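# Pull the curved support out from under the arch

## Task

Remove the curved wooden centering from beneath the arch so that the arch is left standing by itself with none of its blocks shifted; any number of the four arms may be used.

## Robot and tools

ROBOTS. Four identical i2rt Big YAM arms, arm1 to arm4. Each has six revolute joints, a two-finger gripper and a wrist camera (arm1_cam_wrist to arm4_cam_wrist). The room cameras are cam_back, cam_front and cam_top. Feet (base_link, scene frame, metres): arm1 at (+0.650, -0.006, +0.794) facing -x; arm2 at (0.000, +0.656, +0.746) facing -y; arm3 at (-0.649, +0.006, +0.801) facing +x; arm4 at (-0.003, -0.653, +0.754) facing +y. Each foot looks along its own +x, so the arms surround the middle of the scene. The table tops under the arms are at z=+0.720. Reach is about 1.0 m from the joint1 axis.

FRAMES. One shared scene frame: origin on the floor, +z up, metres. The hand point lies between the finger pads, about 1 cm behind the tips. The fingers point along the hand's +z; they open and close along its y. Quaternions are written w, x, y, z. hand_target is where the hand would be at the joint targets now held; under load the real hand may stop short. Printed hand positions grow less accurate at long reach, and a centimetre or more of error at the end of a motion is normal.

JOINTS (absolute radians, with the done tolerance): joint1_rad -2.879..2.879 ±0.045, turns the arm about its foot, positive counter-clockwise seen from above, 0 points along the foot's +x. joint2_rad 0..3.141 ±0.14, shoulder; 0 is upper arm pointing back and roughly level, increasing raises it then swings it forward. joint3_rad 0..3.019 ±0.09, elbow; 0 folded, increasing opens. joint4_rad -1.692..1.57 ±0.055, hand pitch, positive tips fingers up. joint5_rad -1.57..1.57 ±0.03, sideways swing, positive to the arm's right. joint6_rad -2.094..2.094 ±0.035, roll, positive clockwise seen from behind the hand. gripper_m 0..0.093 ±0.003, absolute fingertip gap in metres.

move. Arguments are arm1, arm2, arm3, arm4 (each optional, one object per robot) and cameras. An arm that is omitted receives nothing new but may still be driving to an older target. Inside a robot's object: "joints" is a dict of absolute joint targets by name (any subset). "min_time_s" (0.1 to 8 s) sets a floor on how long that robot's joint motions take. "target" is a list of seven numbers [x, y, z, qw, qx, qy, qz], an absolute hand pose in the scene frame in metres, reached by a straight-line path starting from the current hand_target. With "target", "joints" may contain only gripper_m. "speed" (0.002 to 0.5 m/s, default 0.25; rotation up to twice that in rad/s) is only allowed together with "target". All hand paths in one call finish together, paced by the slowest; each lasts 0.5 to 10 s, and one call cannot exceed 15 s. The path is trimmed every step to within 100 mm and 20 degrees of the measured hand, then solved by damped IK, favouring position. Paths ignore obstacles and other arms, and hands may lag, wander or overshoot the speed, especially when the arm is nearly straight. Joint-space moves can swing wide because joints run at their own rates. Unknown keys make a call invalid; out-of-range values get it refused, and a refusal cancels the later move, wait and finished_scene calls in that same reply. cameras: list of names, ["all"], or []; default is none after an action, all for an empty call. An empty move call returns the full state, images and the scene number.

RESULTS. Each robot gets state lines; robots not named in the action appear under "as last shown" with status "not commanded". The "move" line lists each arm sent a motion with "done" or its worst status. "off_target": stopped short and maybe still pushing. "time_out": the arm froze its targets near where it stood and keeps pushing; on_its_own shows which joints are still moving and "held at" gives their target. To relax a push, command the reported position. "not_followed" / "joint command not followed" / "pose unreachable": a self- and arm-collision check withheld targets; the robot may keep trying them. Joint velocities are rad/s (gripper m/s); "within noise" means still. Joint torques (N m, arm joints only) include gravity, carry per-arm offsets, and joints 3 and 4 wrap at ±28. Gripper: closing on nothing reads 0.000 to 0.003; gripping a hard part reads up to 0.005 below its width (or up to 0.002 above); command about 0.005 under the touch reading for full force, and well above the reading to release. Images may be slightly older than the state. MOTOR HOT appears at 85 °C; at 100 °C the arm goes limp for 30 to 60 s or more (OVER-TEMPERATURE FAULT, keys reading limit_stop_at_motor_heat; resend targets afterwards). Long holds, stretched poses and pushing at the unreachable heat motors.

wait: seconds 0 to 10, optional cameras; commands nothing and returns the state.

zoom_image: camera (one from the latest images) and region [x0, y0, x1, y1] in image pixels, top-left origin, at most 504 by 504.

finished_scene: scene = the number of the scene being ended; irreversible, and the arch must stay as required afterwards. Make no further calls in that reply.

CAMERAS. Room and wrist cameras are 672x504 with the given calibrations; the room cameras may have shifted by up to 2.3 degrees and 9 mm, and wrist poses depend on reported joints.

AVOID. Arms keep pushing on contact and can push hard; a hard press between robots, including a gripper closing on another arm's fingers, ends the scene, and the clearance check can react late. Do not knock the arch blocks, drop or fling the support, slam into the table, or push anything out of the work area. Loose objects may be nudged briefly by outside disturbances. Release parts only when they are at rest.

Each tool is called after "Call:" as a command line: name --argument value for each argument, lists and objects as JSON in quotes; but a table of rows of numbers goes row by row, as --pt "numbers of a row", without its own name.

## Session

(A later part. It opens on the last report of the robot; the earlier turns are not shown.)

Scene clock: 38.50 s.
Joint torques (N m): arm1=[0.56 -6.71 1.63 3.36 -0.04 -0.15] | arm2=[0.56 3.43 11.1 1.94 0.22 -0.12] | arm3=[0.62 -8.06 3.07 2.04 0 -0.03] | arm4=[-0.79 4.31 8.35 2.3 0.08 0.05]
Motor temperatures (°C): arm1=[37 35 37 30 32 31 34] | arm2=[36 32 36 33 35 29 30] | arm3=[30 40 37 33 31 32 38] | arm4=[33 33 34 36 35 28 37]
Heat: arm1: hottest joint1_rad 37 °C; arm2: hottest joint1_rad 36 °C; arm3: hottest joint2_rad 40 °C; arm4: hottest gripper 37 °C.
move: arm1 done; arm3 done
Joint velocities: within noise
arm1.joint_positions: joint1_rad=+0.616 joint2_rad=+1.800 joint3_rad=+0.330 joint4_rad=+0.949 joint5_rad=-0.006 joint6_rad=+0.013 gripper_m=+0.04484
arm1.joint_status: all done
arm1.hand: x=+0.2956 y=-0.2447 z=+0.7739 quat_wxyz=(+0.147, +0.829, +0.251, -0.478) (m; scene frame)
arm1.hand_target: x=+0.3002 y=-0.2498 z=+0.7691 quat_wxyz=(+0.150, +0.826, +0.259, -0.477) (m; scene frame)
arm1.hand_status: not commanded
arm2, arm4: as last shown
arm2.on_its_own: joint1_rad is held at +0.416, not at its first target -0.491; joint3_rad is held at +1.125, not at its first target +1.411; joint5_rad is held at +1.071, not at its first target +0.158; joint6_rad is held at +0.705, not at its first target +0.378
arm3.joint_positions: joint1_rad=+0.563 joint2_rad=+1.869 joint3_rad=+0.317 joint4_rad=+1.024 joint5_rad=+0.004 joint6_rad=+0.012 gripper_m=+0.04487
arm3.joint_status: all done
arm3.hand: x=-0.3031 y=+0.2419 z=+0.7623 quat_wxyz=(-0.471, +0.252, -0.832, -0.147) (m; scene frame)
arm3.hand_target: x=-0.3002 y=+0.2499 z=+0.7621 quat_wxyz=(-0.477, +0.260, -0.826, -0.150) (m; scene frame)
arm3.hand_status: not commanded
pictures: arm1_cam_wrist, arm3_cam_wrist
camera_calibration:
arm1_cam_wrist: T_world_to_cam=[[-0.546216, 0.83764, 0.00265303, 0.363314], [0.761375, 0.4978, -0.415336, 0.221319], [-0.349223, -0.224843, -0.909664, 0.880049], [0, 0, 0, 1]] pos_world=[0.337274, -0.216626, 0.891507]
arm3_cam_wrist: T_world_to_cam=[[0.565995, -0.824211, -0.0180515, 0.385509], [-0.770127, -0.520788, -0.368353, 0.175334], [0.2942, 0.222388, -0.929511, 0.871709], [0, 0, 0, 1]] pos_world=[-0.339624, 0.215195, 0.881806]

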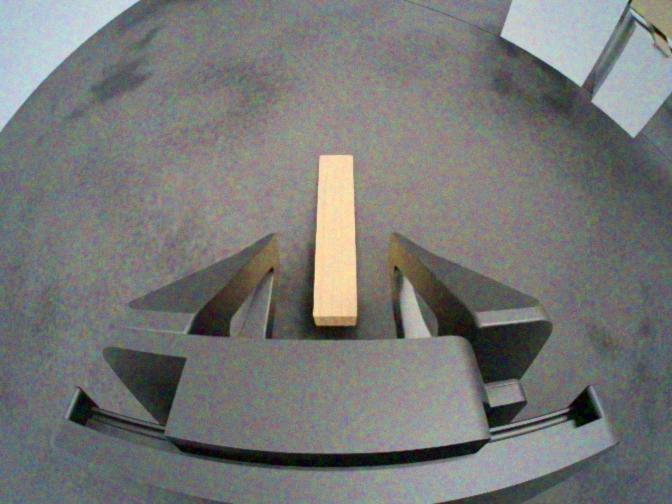

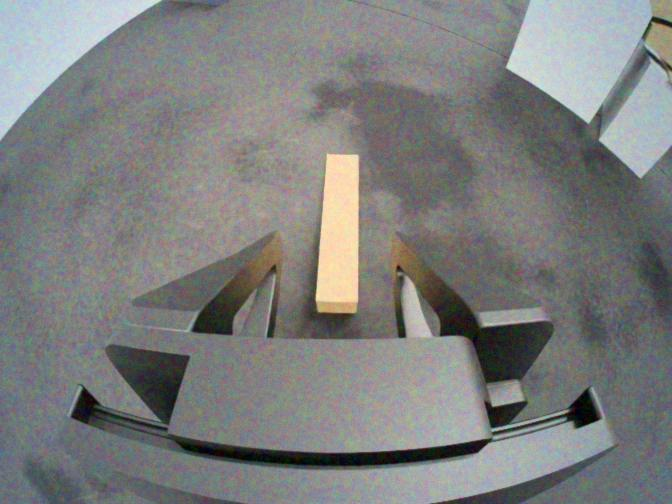

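Call:
move --arm3 '{"target": [-0.26, 0.22, 0.86, 0.4767, -0.26, 0.825, 0.15], "speed": 0.2}' --arm1 '{"target": [0.27, -0.22, 0.90, -0.150, -0.826, -0.259, 0.477], "speed": 0.2}'

Call:
move --arm3 '{"target": [-0.19, 0.015, 0.86, 0.522, 0.522, 0.477, 0.477], "speed": 0.2, "joints": {"gripper_m": 0.09}}' --arm1 '{"target": [0.10, -0.02, 0.865, 0.0324, -0.7064, 0.0324, 0.7064], "speed": 0.2, "joints": {"gripper_m": 0.0}}' --cameras '["all"]'

Scene clock: 45.20 s.
Joint torques (N m): arm1=[-1.49 -5.66 8.75 1.68 -0.17 -0.26] | arm2=[0.5 3.37 11.07 1.99 0.21 -0.12] | arm3=[-1.2 -8.76 9.28 0.83 -0.07 -0.03] | arm4=[-1.08 4.13 8.21 2.33 0.05 0.07]
Motor temperatures (°C): arm1=[37 35 38 30 31 31 34] | arm2=[36 32 37 33 35 29 30] | arm3=[30 40 37 33 31 32 37] | arm4=[33 33 35 36 35 28 37]
Heat: arm1: hottest joint3_rad 38 °C; arm2: hottest joint3_rad 37 °C; arm3: hottest joint2_rad 40 °C; arm4: hottest gripper 37 °C.
move: arm1 off_target; arm3 off_target
Joint velocities: within noise
arm1.joint_positions: joint1_rad=+0.497 joint2_rad=+1.243 joint3_rad=+0.370 joint4_rad=+0.313 joint5_rad=-0.133 joint6_rad=-0.056 gripper_m=+0.04491
arm1.joint_status: not commanded
arm1.hand: x=+0.2883 y=-0.2171 z=+0.8809 quat_wxyz=(+0.152, +0.834, +0.261, -0.461) (m; scene frame)
arm1.hand_target: x=+0.2710 y=-0.2195 z=+0.9004 quat_wxyz=(+0.150, +0.826, +0.259, -0.477) (m; scene frame)
arm1.hand_status: off_target (0.027 m and 2.1 deg from the pose sent, 0.131 m and 1.1 deg at the start)
arm2, arm4: as last shown
arm2.on_its_own: joint1_rad is held at +0.416, not at its first target -0.491; joint3_rad is held at +1.125, not at its first target +1.411; joint5_rad is held at +1.071, not at its first target +0.158; joint6_rad is held at +0.705, not at its first target +0.378
arm3.joint_positions: joint1_rad=+0.420 joint2_rad=+1.438 joint3_rad=+0.352 joint4_rad=+0.531 joint5_rad=-0.138 joint6_rad=-0.069 gripper_m=+0.04494
arm3.joint_status: not commanded
arm3.hand: x=-0.2768 y=+0.2160 z=+0.8438 quat_wxyz=(-0.460, +0.261, -0.835, -0.151) (m; scene frame)
arm3.hand_target: x=-0.2606 y=+0.2197 z=+0.8604 quat_wxyz=(-0.477, +0.260, -0.826, -0.150) (m; scene frame)
arm3.hand_status: off_target (0.024 m and 2.2 deg from the pose sent, 0.109 m and 1.4 deg at the start)
pictures: none

Scene clock: 50.90 s.
Joint torques (N m): arm1=[-1.67 -9.99 3.99 3.55 0.13 0.03] | arm2=[0.5 3.43 11.08 1.91 0.21 -0.1] | arm3=[-0.91 -8.53 2.58 2.26 0.27 0.1] | arm4=[-1.03 4.6 8.38 2.28 0.03 0.06]
Motor temperatures (°C): arm1=[37 35 38 31 31 31 34] | arm2=[36 32 38 33 35 29 30] | arm3=[30 40 37 33 31 32 37] | arm4=[33 33 35 36 35 28 37]
Heat: arm1: hottest joint3_rad 38 °C; arm2: hottest joint3_rad 38 °C; arm3: hottest joint2_rad 40 °C; arm4: hottest gripper 37 °C.
move: arm1 off_target; arm3 off_target
Joint velocities: within noise
arm1.joint_positions: joint1_rad=+0.118 joint2_rad=+1.971 joint3_rad=+0.570 joint4_rad=+1.375 joint5_rad=+0.167 joint6_rad=-0.001 gripper_m=+0.00014
arm1.joint_status: all done
arm1.hand: x=+0.1081 y=-0.0277 z=+0.8660 quat_wxyz=(-0.031, +0.714, -0.021, -0.699) (m; scene frame)
arm1.hand_target: x=+0.1005 y=-0.0200 z=+0.8649 quat_wxyz=(-0.032, +0.707, -0.032, -0.706) (m; scene frame)
arm1.hand_status: off_target (0.011 m and 1.8 deg from the pose sent, 0.273 m and 51.2 deg at the start)
arm2, arm4: as last shown
arm2.on_its_own: joint1_rad is held at +0.416, not at its first target -0.491; joint3_rad is held at +1.125, not at its first target +1.411; joint5_rad is held at +1.071, not at its first target +0.158; joint6_rad is held at +0.705, not at its first target +0.378
arm3.joint_positions: joint1_rad=+0.058 joint2_rad=+1.933 joint3_rad=+0.333 joint4_rad=+1.535 joint5_rad=+0.177 joint6_rad=+1.575 gripper_m=+0.08992
arm3.joint_status: all done
arm3.hand: x=-0.1946 y=+0.0187 z=+0.8603 quat_wxyz=(-0.505, -0.534, -0.500, -0.458) (m; scene frame)
arm3.hand_target: x=-0.1899 y=+0.0149 z=+0.8604 quat_wxyz=(-0.508, -0.537, -0.489, -0.463) (m; scene frame)
arm3.hand_status: off_target (0.006 m and 4.2 deg from the pose sent, 0.220 m and 109.8 deg at the start; a joint's target at an end of its range on 87 of 171 steps)
pictures: arm1_cam_wrist, arm2_cam_wrist, arm3_cam_wrist, arm4_cam_wrist, cam_back, cam_front, cam_top
camera_calibration:
arm1_cam_wrist: T_world_to_cam=[[0.0878079, 0.996028, 0.0147392, 0.00419488], [0.596607, -0.0407352, -0.801499, 0.631646], [-0.797715, 0.0791715, -0.597815, 0.733846], [0, 0, 0, 1]] pos_world=[0.208187, -0.0365476, 0.944905]
arm2_cam_wrist: T_world_to_cam=[[-0.658163, 0.70492, -0.264403, -0.0356609], [0.666967, 0.383009, -0.639108, 0.694628], [-0.349251, -0.596986, -0.722241, 1.27548], [0, 0, 0, 1]] pos_world=[-0.041302, 0.520533, 1.35572]
arm3_cam_wrist: T_world_to_cam=[[-0.0573606, -0.00507676, -0.998341, 0.848662], [-0.542259, 0.839781, 0.0268856, -0.142409], [0.838251, 0.542902, -0.0509233, 0.324578], [0, 0, 0, 1]] pos_world=[-0.30062, -0.0523129, 0.867611]

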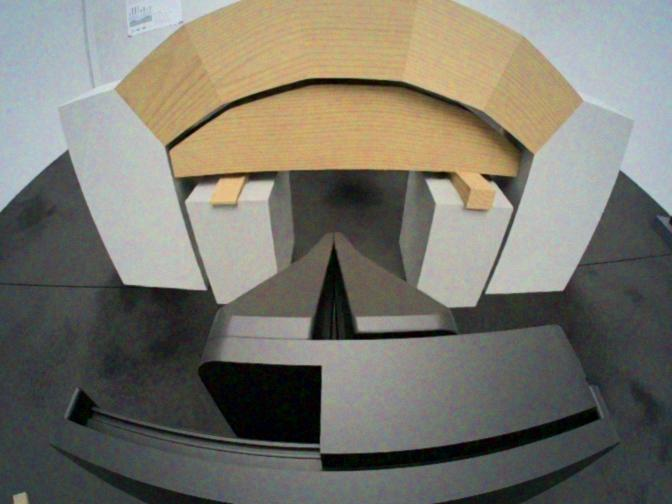

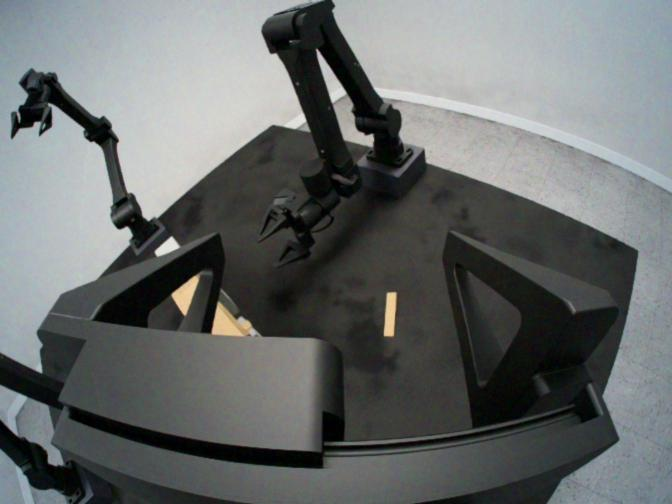

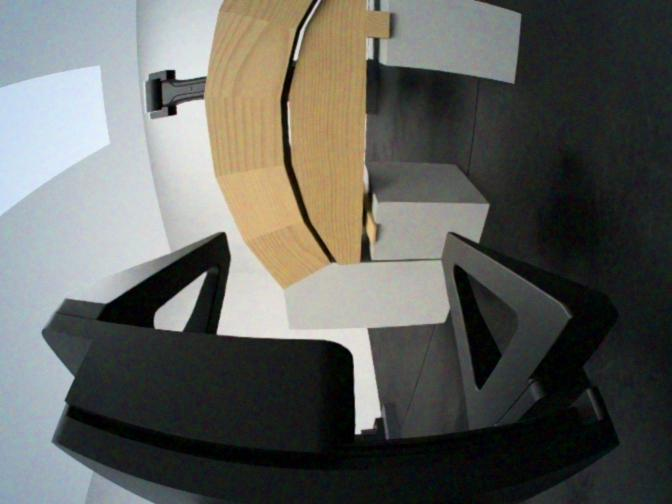

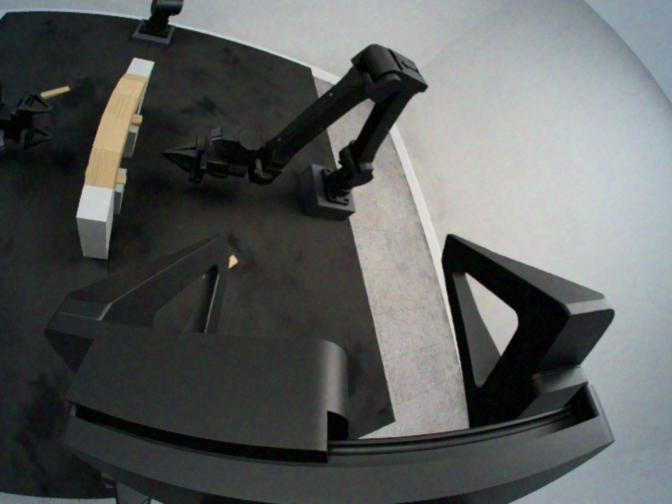

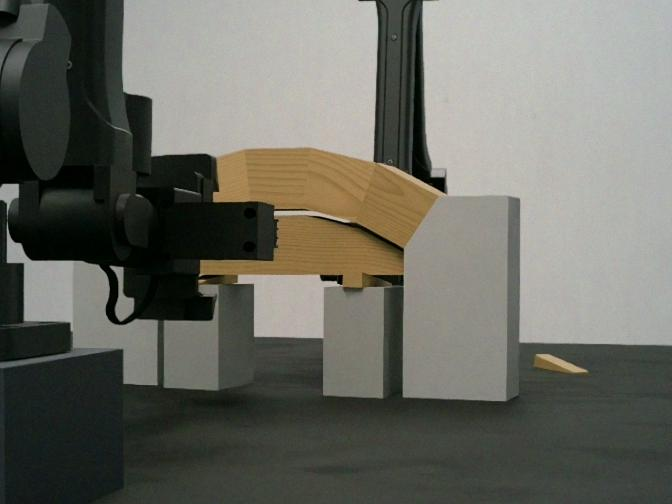

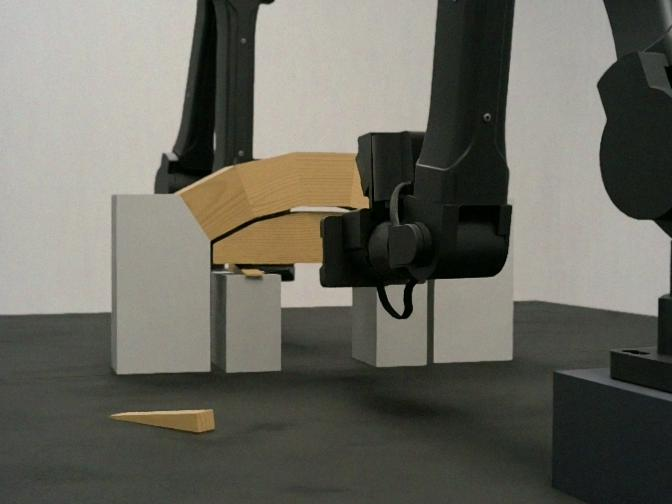

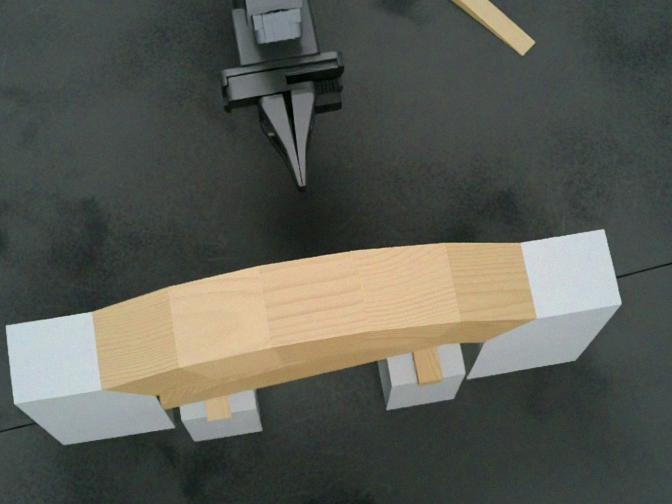

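Call:
move --arm1 '{"target": [-0.015, -0.022, 0.868, 0.0324, -0.7064, 0.0324, 0.7064], "speed": 0.04}' --cameras '["arm1_cam_wrist", "arm3_cam_wrist", "cam_top", "cam_back"]'

Scene clock: 54.90 s.
Joint torques (N m): arm1=[-1.73 -13.1 6.69 1.55 -0.13 0.01] | arm2=[0.5 3.19 11.04 1.99 0.22 -0.11] | arm3=[-0.91 -8.64 2.59 2.28 0.28 0.11] | arm4=[-0.85 4.31 8.2 2.28 0.03 0.05]
Motor temperatures (°C): arm1=[37 35 38 30 31 31 33] | arm2=[36 32 38 33 35 29 30] | arm3=[30 40 37 33 31 32 37] | arm4=[33 33 35 36 35 28 37]
Heat: arm1: hottest joint3_rad 38 °C; arm2: hottest joint3_rad 38 °C; arm3: hottest joint2_rad 40 °C; arm4: hottest gripper 37 °C.
move: arm1 off_target
Joint velocities: within noise
arm1.joint_positions: joint1_rad=+0.105 joint2_rad=+2.057 joint3_rad=+0.882 joint4_rad=+1.186 joint5_rad=+0.159 joint6_rad=-0.001 gripper_m=+0.00014
arm1.joint_status: not commanded
arm1.hand: x=-0.0014 y=-0.0305 z=+0.8801 quat_wxyz=(-0.031, +0.701, -0.025, -0.712) (m; scene frame)
arm1.hand_target: x=-0.0137 y=-0.0220 z=+0.8682 quat_wxyz=(-0.032, +0.706, -0.032, -0.706) (m; scene frame)
arm1.hand_status: off_target (0.020 m and 1.2 deg from the pose sent, 0.123 m and 1.8 deg at the start)
arm2, arm3, arm4: as last shown
arm2.on_its_own: joint1_rad is held at +0.416, not at its first target -0.491; joint3_rad is held at +1.125, not at its first target +1.411; joint5_rad is held at +1.071, not at its first target +0.158; joint6_rad is held at +0.705, not at its first target +0.378
arm3.joint_positions: joint1_rad=+0.058 joint2_rad=+1.933 joint3_rad=+0.333 joint4_rad=+1.535 joint5_rad=+0.177 joint6_rad=+1.576 gripper_m=+0.08992
arm3.hand: x=-0.1946 y=+0.0187 z=+0.8603 quat_wxyz=(-0.504, -0.535, -0.499, -0.458) (m; scene frame)
pictures: arm1_cam_wrist, arm3_cam_wrist, cam_back, cam_top
camera_calibration:
arm1_cam_wrist: T_world_to_cam=[[0.0935686, 0.99558, 0.00811678, 0.0222328], [0.566394, -0.0465237, -0.82282, 0.726714], [-0.818806, 0.0815874, -0.568244, 0.629197], [0, 0, 0, 1]] pos_world=[0.101503, -0.0396597, 0.955312]
arm3_cam_wrist: T_world_to_cam=[[-0.057326, -0.00435485, -0.998346, 0.848613], [-0.542185, 0.83981, 0.0274695, -0.14289], [0.838301, 0.542863, -0.0505041, 0.324222], [0, 0, 0, 1]] pos_world=[-0.300621, -0.0523121, 0.867509]

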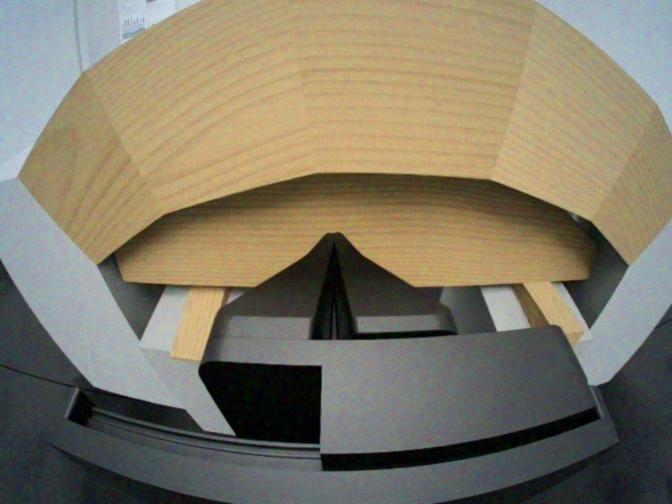

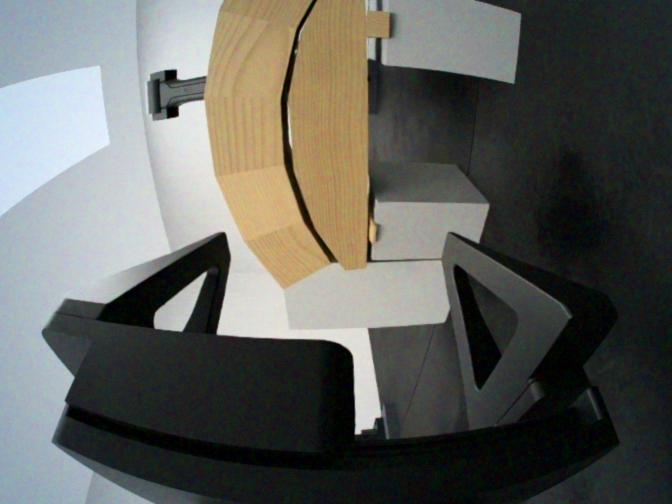

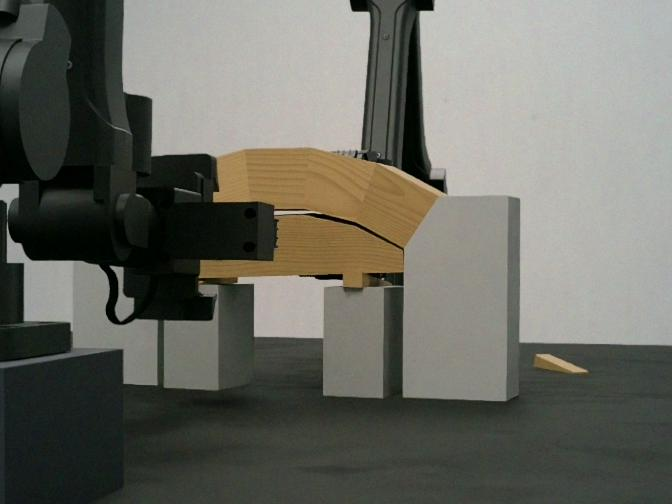

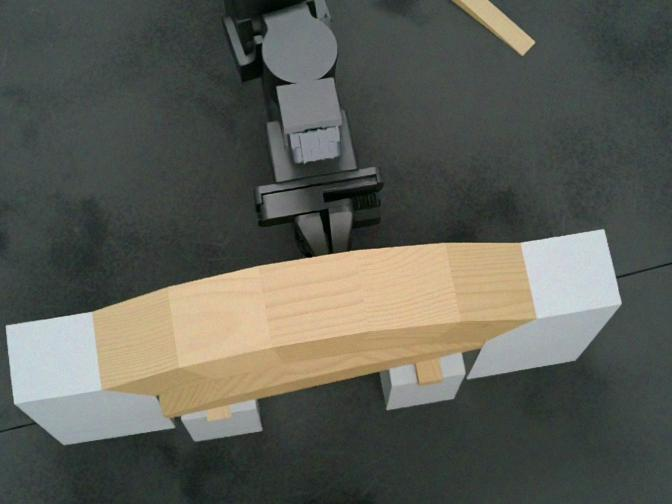

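Call:
move --arm1 '{"target": [-0.038, -0.020, 0.864, 0.0324, -0.7064, 0.0324, 0.7064], "speed": 0.04}' --cameras '["arm1_cam_wrist", "arm3_cam_wrist", "cam_top", "cam_back", "cam_front"]'

Scene clock: 56.27 s.
Joint torques (N m): arm1=[-1.73 -13.92 6.9 1.46 -0.14 0.02] | arm2=[0.56 3.31 11.03 1.92 0.21 -0.11] | arm3=[-0.85 -8.59 2.58 2.29 0.28 0.1] | arm4=[-0.73 4.72 8.24 2.28 0.07 0.11]
Motor temperatures (°C): arm1=[37 35 38 30 31 31 33] | arm2=[36 32 38 33 35 29 30] | arm3=[30 40 37 33 31 32 37] | arm4=[33 33 35 36 35 28 37]
Heat: arm1: hottest joint3_rad 38 °C; arm2: hottest joint3_rad 38 °C; arm3: hottest joint2_rad 40 °C; arm4: hottest gripper 37 °C.
move: arm1 off_target
Joint velocities: within noise
arm1.joint_positions: joint1_rad=+0.098 joint2_rad=+2.094 joint3_rad=+0.953 joint4_rad=+1.151 joint5_rad=+0.153 joint6_rad=-0.001 gripper_m=+0.00014
arm1.joint_status: not commanded
arm1.hand: x=-0.0244 y=-0.0293 z=+0.8764 quat_wxyz=(-0.031, +0.701, -0.025, -0.712) (m; scene frame)
arm1.hand_target: x=-0.0366 y=-0.0199 z=+0.8642 quat_wxyz=(-0.032, +0.706, -0.032, -0.706) (m; scene frame)
arm1.hand_status: off_target (0.021 m and 1.2 deg from the pose sent, 0.041 m and 1.2 deg at the start)
arm2, arm3: as last shown
arm2.on_its_own: joint1_rad is held at +0.416, not at its first target -0.491; joint3_rad is held at +1.125, not at its first target +1.411; joint5_rad is held at +1.071, not at its first target +0.158; joint6_rad is held at +0.705, not at its first target +0.378
arm4.joint_positions: joint1_rad=-0.377 joint2_rad=+0.615 joint3_rad=+1.493 joint4_rad=-1.274 joint5_rad=+0.157 joint6_rad=-0.616 gripper_m=+0.09396
arm4.joint_status: not commanded
arm4.hand: x=+0.0978 y=-0.4603 z=+1.3602 quat_wxyz=(-0.554, +0.623, -0.545, -0.090) (m; scene frame)
arm4.hand_target: x=+0.0963 y=-0.4637 z=+1.3683 quat_wxyz=(-0.562, +0.618, -0.542, -0.093) (m; scene frame)
arm4.hand_status: not commanded
pictures: arm1_cam_wrist, arm3_cam_wrist, cam_back, cam_front, cam_top
camera_calibration:
arm1_cam_wrist: T_world_to_cam=[[0.0932352, 0.995612, 0.00795719, 0.0233986], [0.567071, -0.0465316, -0.822353, 0.736257], [-0.818375, 0.0811846, -0.568921, 0.608761], [0, 0, 0, 1]] pos_world=[0.078503, -0.0384587, 0.951614]
arm3_cam_wrist: T_world_to_cam=[[-0.057326, -0.00435485, -0.998346, 0.848613], [-0.542185, 0.83981, 0.0274695, -0.14289], [0.838301, 0.542863, -0.0505041, 0.324222], [0, 0, 0, 1]] pos_world=[-0.300621, -0.0523121, 0.867509]

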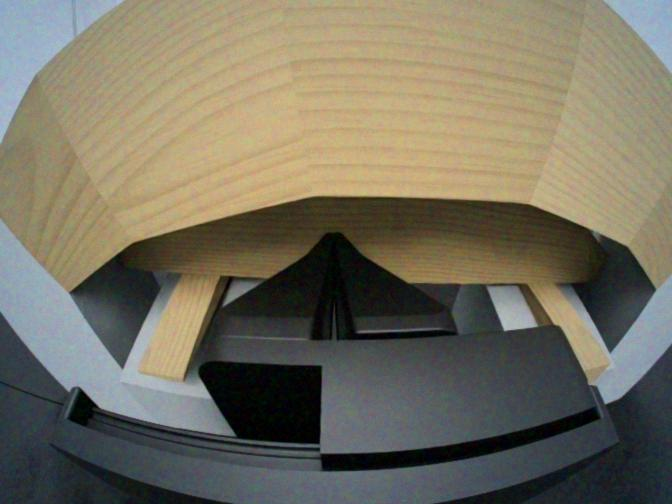

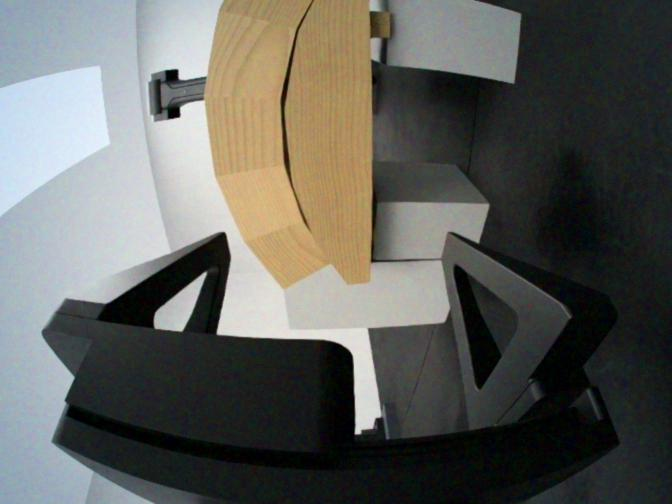

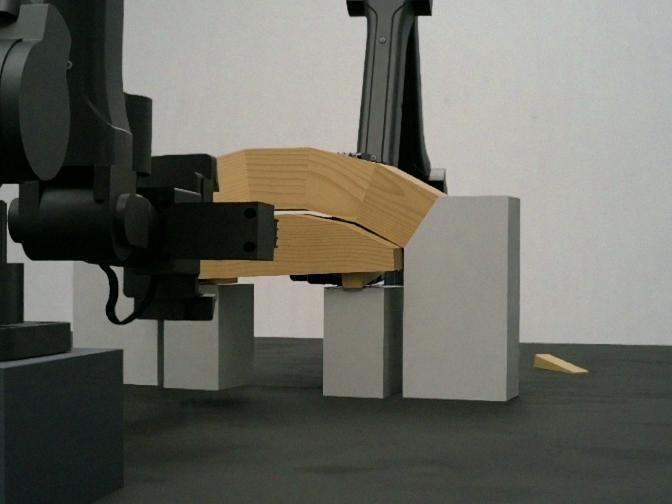

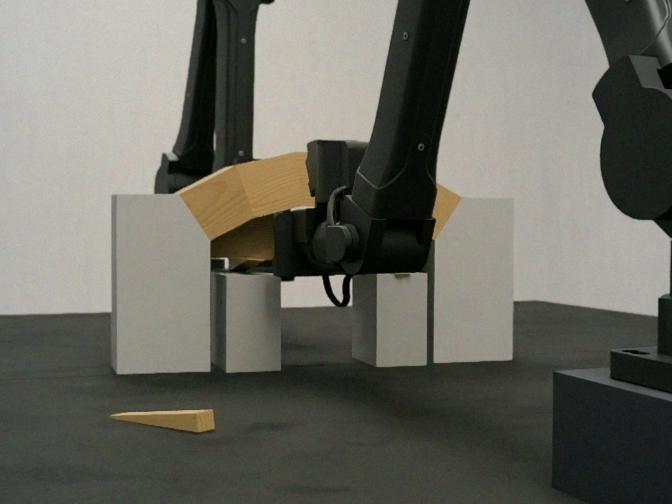

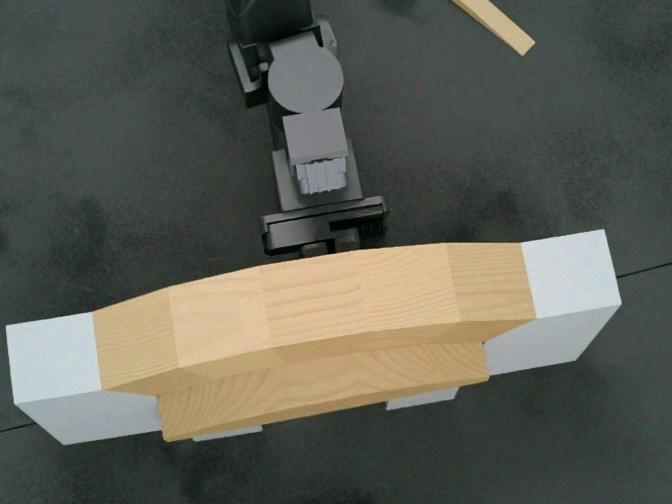

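Call:
move --arm1 '{"target": [0.06, -0.028, 0.87, 0.0324, -0.7064, 0.0324, 0.7064], "speed": 0.1}' --arm3 '{"target": [-0.10, -0.004, 0.853, 0.522, 0.522, 0.477, 0.477], "speed": 0.1}' --cameras '["arm3_cam_wrist", "cam_top", "cam_back"]'

Scene clock: 58.70 s.
Joint torques (N m): arm1=[1.03 -15.68 2.19 3.51 0.12 0.01] | arm2=[0.67 3.43 11.07 1.92 0.21 -0.13] | arm3=[-0.97 -11.28 4.53 0.98 -0.01 0.01] | arm4=[-1.2 4.54 8.18 2.36 0.05 0.06]
Motor temperatures (°C): arm1=[37 35 38 30 31 31 33] | arm2=[36 32 39 33 35 29 30] | arm3=[30 40 36 33 31 32 37] | arm4=[33 33 35 36 35 28 36]
Heat: arm1: hottest joint3_rad 38 °C; arm2: hottest joint3_rad 39 °C; arm3: hottest joint2_rad 40 °C; arm4: hottest joint4_rad 36 °C.
move: arm1 off_target; arm3 off_target
Joint velocities: within noise
arm1.joint_positions: joint1_rad=+0.099 joint2_rad=+2.033 joint3_rad=+0.717 joint4_rad=+1.278 joint5_rad=+0.177 joint6_rad=-0.001 gripper_m=+0.00014
arm1.joint_status: not commanded
arm1.hand: x=+0.0569 y=-0.0191 z=+0.8566 quat_wxyz=(-0.042, +0.718, -0.032, -0.694) (m; scene frame)
arm1.hand_target: x=+0.0599 y=-0.0278 z=+0.8698 quat_wxyz=(-0.032, +0.706, -0.032, -0.706) (m; scene frame)
arm1.hand_status: off_target (0.016 m and 2.2 deg from the pose sent, 0.085 m and 1.2 deg at the start)
arm2, arm4: as last shown
arm2.on_its_own: joint1_rad is held at +0.416, not at its first target -0.491; joint3_rad is held at +1.125, not at its first target +1.411; joint5_rad is held at +1.071, not at its first target +0.158; joint6_rad is held at +0.705, not at its first target +0.378
arm3.joint_positions: joint1_rad=-0.013 joint2_rad=+2.033 joint3_rad=+0.576 joint4_rad=+1.476 joint5_rad=+0.109 joint6_rad=+1.576 gripper_m=+0.08992
arm3.joint_status: not commanded
arm3.hand: x=-0.1067 y=+0.0006 z=+0.8611 quat_wxyz=(-0.523, -0.517, -0.476, -0.481) (m; scene frame)
arm3.hand_target: x=-0.1004 y=-0.0040 z=+0.8531 quat_wxyz=(-0.522, -0.522, -0.477, -0.477) (m; scene frame)
arm3.hand_status: off_target (0.011 m and 0.7 deg from the pose sent, 0.098 m and 4.2 deg at the start)
pictures: arm3_cam_wrist, cam_back, cam_top
camera_calibration:
arm3_cam_wrist: T_world_to_cam=[[0.0255636, 0.00224488, -0.999671, 0.864329], [-0.541116, 0.840863, -0.0119492, -0.0459837], [0.840559, 0.541243, 0.0227102, 0.197562], [0, 0, 0, 1]] pos_world=[-0.21304, -0.0702032, 0.859008]

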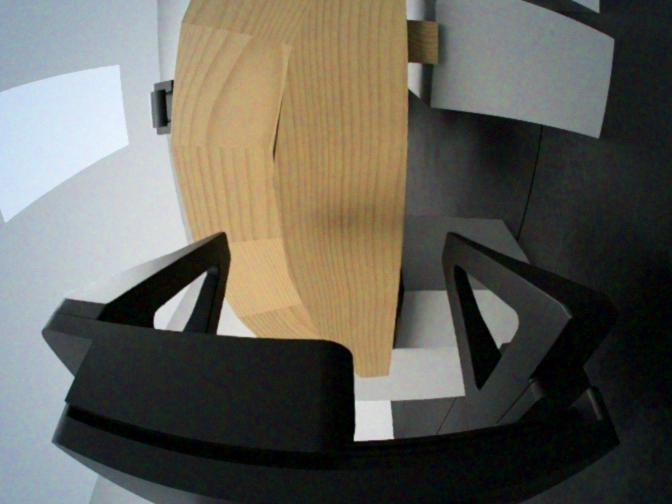

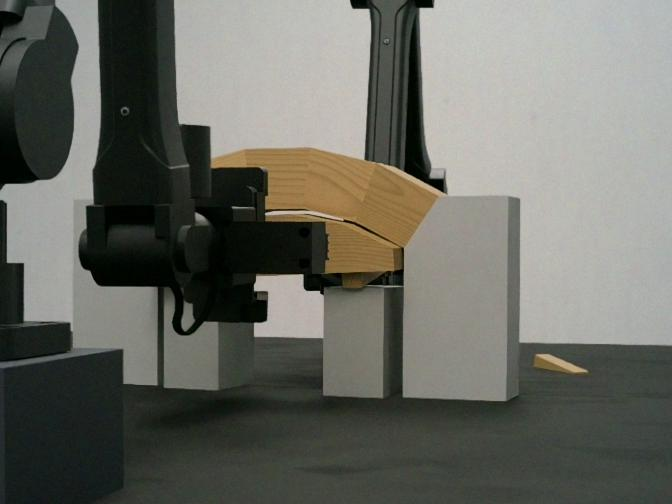

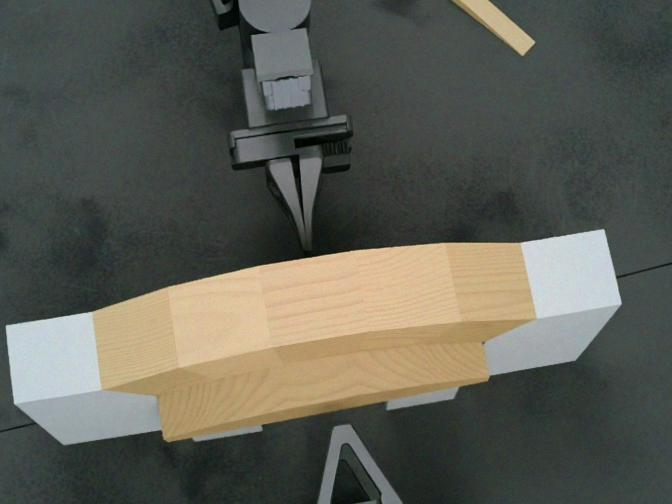

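Call:
move --arm3 '{"target": [-0.1, 0.007, 0.850, 0.522, 0.522, 0.477, 0.477], "speed": 0.08}'

Call:
move --arm3 '{"target": [-0.0585, 0.003, 0.8485, 0.522, 0.522, 0.477, 0.477], "speed": 0.04}' --cameras '["arm3_cam_wrist", "cam_top", "cam_back", "arm1_cam_wrist"]'

Scene clock: 60.63 s.
Joint torques (N m): arm1=[0.79 -15.56 2.14 3.59 0.12 0.02] | arm2=[0.67 3.19 11.11 1.94 0.22 -0.1] | arm3=[0.5 -11.4 4.41 1.28 0.25 0.01] | arm4=[-1.2 4.78 8.25 2.35 0.08 0.08]
Motor temperatures (°C): arm1=[37 36 38 30 31 31 33] | arm2=[36 32 39 33 35 29 30] | arm3=[30 40 36 33 31 32 37] | arm4=[33 33 35 36 34 28 36]
Heat: arm1: hottest joint3_rad 38 °C; arm2: hottest joint3_rad 39 °C; arm3: hottest joint2_rad 40 °C; arm4: hottest joint4_rad 36 °C.
move: arm3 done
Joint velocities: within noise
arm1, arm2, arm4: as last shown
arm1.hand_target: x=+0.0598 y=-0.0278 z=+0.8698 quat_wxyz=(-0.032, +0.706, -0.032, -0.706) (m; scene frame)
arm2.on_its_own: joint1_rad is held at +0.416, not at its first target -0.491; joint3_rad is held at +1.125, not at its first target +1.411; joint5_rad is held at +1.071, not at its first target +0.158; joint6_rad is held at +0.705, not at its first target +0.378
arm3.joint_positions: joint1_rad=-0.002 joint2_rad=+2.044 joint3_rad=+0.580 joint4_rad=+1.476 joint5_rad=+0.132 joint6_rad=+1.576 gripper_m=+0.08992
arm3.joint_status: not commanded
arm3.hand: x=-0.1062 y=+0.0024 z=+0.8563 quat_wxyz=(-0.525, -0.522, -0.475, -0.476) (m; scene frame)
arm3.hand_target: x=-0.1003 y=+0.0071 z=+0.8501 quat_wxyz=(-0.522, -0.522, -0.477, -0.477) (m; scene frame)
arm3.hand_status: done (0.010 m and 0.4 deg from the pose sent, 0.014 m and 0.8 deg at the start)
pictures: none

Scene clock: 62.23 s.
Joint torques (N m): arm1=[0.85 -15.56 2.14 3.6 0.12 0.02] | arm2=[0.44 3.31 11.08 1.99 0.22 -0.1] | arm3=[-0.67 -12.1 5.65 1.14 -0.02 0.01] | arm4=[-1.08 4.54 8.28 2.3 0.06 0.05]
Motor temperatures (°C): arm1=[37 36 38 31 31 31 33] | arm2=[36 32 39 33 35 29 30] | arm3=[30 40 37 33 31 32 36] | arm4=[33 33 35 36 34 28 36]
Heat: arm1: hottest joint3_rad 38 °C; arm2: hottest joint3_rad 39 °C; arm3: hottest joint2_rad 40 °C; arm4: hottest joint4_rad 36 °C.
move: arm3 off_target
Joint velocities: within noise
arm1, arm4: as last shown
arm2.joint_positions: joint1_rad=+0.423 joint2_rad=+0.478 joint3_rad=+1.102 joint4_rad=-1.109 joint5_rad=+1.076 joint6_rad=+0.714 gripper_m=+0.09396
arm2.joint_status: not commanded
arm2.on_its_own: joint1_rad is held at +0.416, not at its first target -0.491; joint3_rad is held at +1.125, not at its first target +1.411; joint5_rad is held at +1.071, not at its first target +0.158; joint6_rad is held at +0.705, not at its first target +0.378
arm2.hand: x=-0.0816 y=+0.4468 z=+1.2616 quat_wxyz=(-0.327, -0.753, -0.208, +0.532) (m; scene frame)
arm2.hand_target: x=-0.0848 y=+0.4533 z=+1.2730 quat_wxyz=(-0.337, -0.751, -0.201, +0.532) (m; scene frame)
arm2.hand_status: not commanded
arm3.joint_positions: joint1_rad=-0.002 joint2_rad=+2.069 joint3_rad=+0.690 joint4_rad=+1.395 joint5_rad=+0.124 joint6_rad=+1.576 gripper_m=+0.08992
arm3.joint_status: not commanded
arm3.hand: x=-0.0665 y=+0.0051 z=+0.8561 quat_wxyz=(-0.524, -0.519, -0.476, -0.479) (m; scene frame)
arm3.hand_target: x=-0.0590 y=+0.0031 z=+0.8485 quat_wxyz=(-0.522, -0.522, -0.477, -0.477) (m; scene frame)
arm3.hand_status: off_target (0.011 m and 0.5 deg from the pose sent, 0.048 m and 0.4 deg at the start)
pictures: arm1_cam_wrist, arm3_cam_wrist, cam_back, cam_top
camera_calibration:
arm1_cam_wrist: T_world_to_cam=[[0.117312, 0.992955, 0.0166745, -0.00309539], [0.604295, -0.0580497, -0.794643, 0.648306], [-0.788077, 0.103298, -0.606847, 0.694426], [0, 0, 0, 1]] pos_world=[0.155856, -0.0310249, 0.936634]
arm3_cam_wrist: T_world_to_cam=[[0.0225556, 0.00229706, -0.999743, 0.858146], [-0.537308, 0.843324, -0.0101848, -0.0294382], [0.843084, 0.5374, 0.0202559, 0.163665], [0, 0, 0, 1]] pos_world=[-0.173157, -0.0650987, 0.854311]

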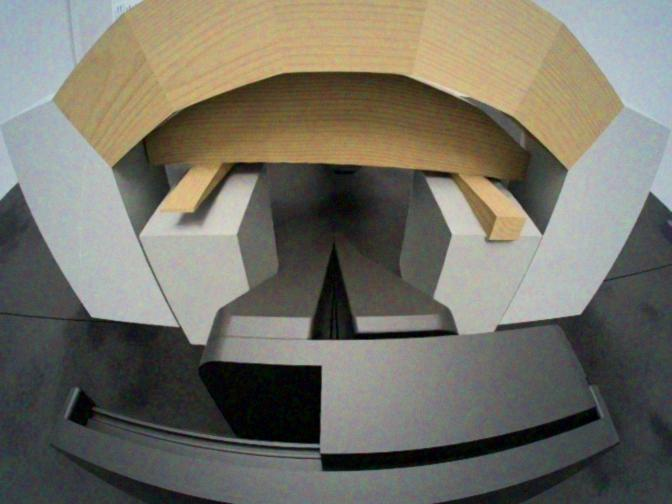

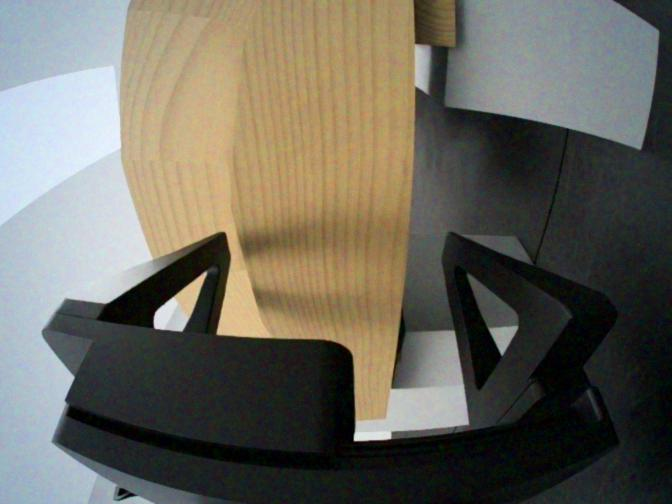

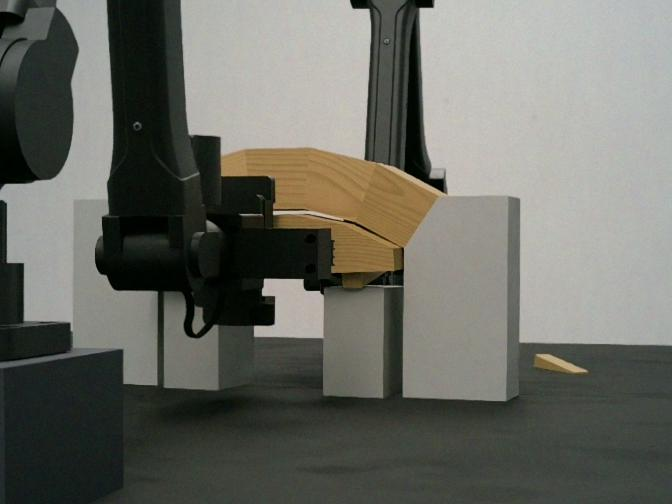

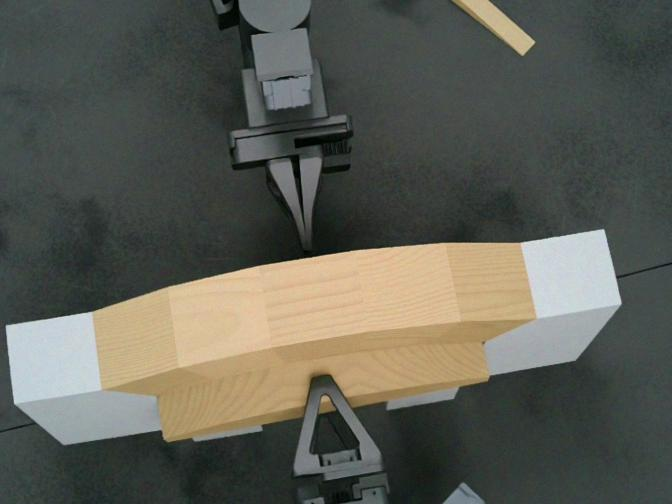

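Call:
move --arm3 '{"joints": {"gripper_m": 0.05}}' --cameras '["arm3_cam_wrist", "cam_top", "cam_back", "cam_front"]'

Scene clock: 63.10 s.
Joint torques (N m): arm1=[0.67 -15.68 2.13 3.55 0.11 0.02] | arm2=[0.56 3.14 11.14 1.96 0.21 -0.1] | arm3=[-0.67 -12.63 5.09 0.76 -0.03 0.07] | arm4=[-1.26 4.54 8.31 2.35 0.08 0.07]
Motor temperatures (°C): arm1=[37 36 38 31 31 31 33] | arm2=[36 32 39 33 35 29 30] | arm3=[30 40 37 33 31 31 36] | arm4=[33 33 35 36 34 28 36]
Heat: arm1: hottest joint3_rad 38 °C; arm2: hottest joint3_rad 39 °C; arm3: hottest joint2_rad 40 °C; arm4: hottest joint4_rad 36 °C.
move: arm3 off_target
Joint velocities: within noise
arm1, arm2, arm4: as last shown
arm2.on_its_own: joint1_rad is held at +0.416, not at its first target -0.491; joint3_rad is held at +1.125, not at its first target +1.411; joint5_rad is held at +1.071, not at its first target +0.158; joint6_rad is held at +0.705, not at its first target +0.378
arm3.joint_positions: joint1_rad=-0.002 joint2_rad=+2.068 joint3_rad=+0.697 joint4_rad=+1.398 joint5_rad=+0.125 joint6_rad=+1.570 gripper_m=+0.05736
arm3.joint_status: gripper_m off_target (ended at +0.05740, target +0.05000)
arm3.hand: x=-0.0636 y=+0.0052 z=+0.8601 quat_wxyz=(-0.528, -0.515, -0.474, -0.481) (m; scene frame)
arm3.hand_target: x=-0.0589 y=+0.0031 z=+0.8485 quat_wxyz=(-0.522, -0.522, -0.477, -0.477) (m; scene frame)
arm3.hand_status: not commanded
pictures: arm3_cam_wrist, cam_back, cam_front, cam_top
camera_calibration:
arm3_cam_wrist: T_world_to_cam=[[0.0345773, -0.00297165, -0.999398, 0.862595], [-0.53674, 0.843484, -0.0210782, -0.0185283], [0.843039, 0.537145, 0.0275704, 0.154885], [0, 0, 0, 1]] pos_world=[-0.170345, -0.065004, 0.857415]

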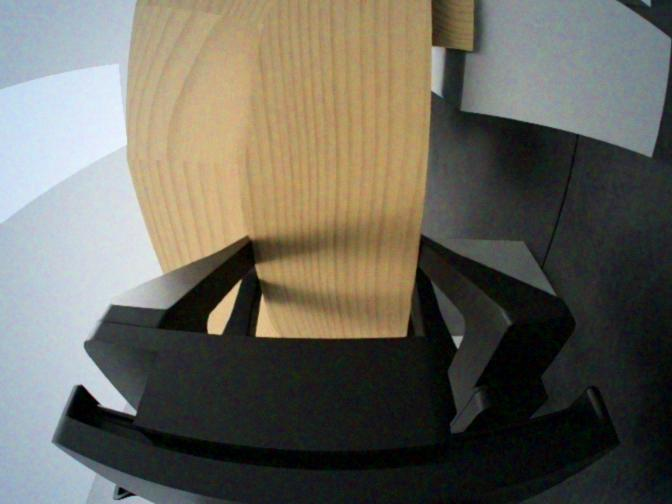

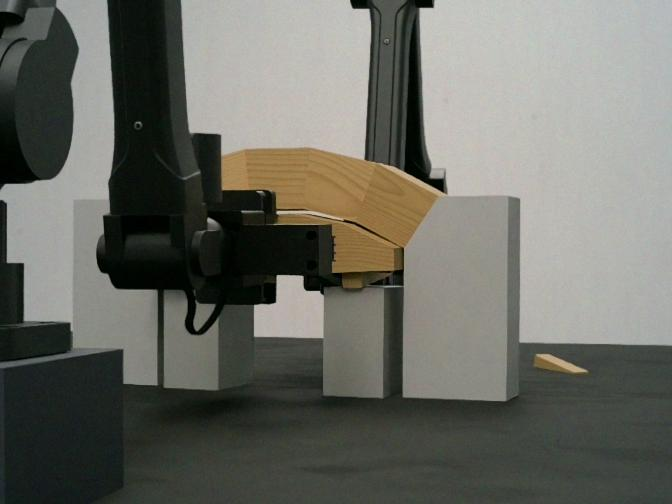

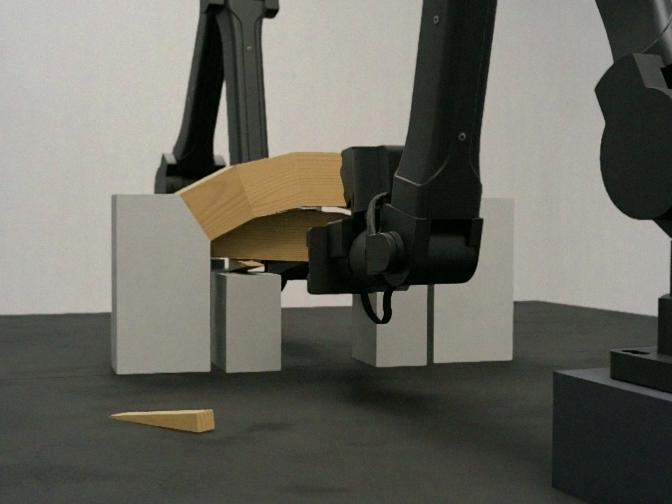

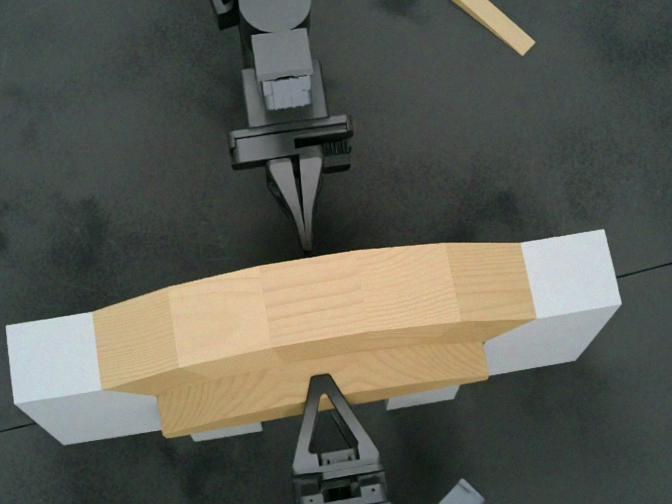

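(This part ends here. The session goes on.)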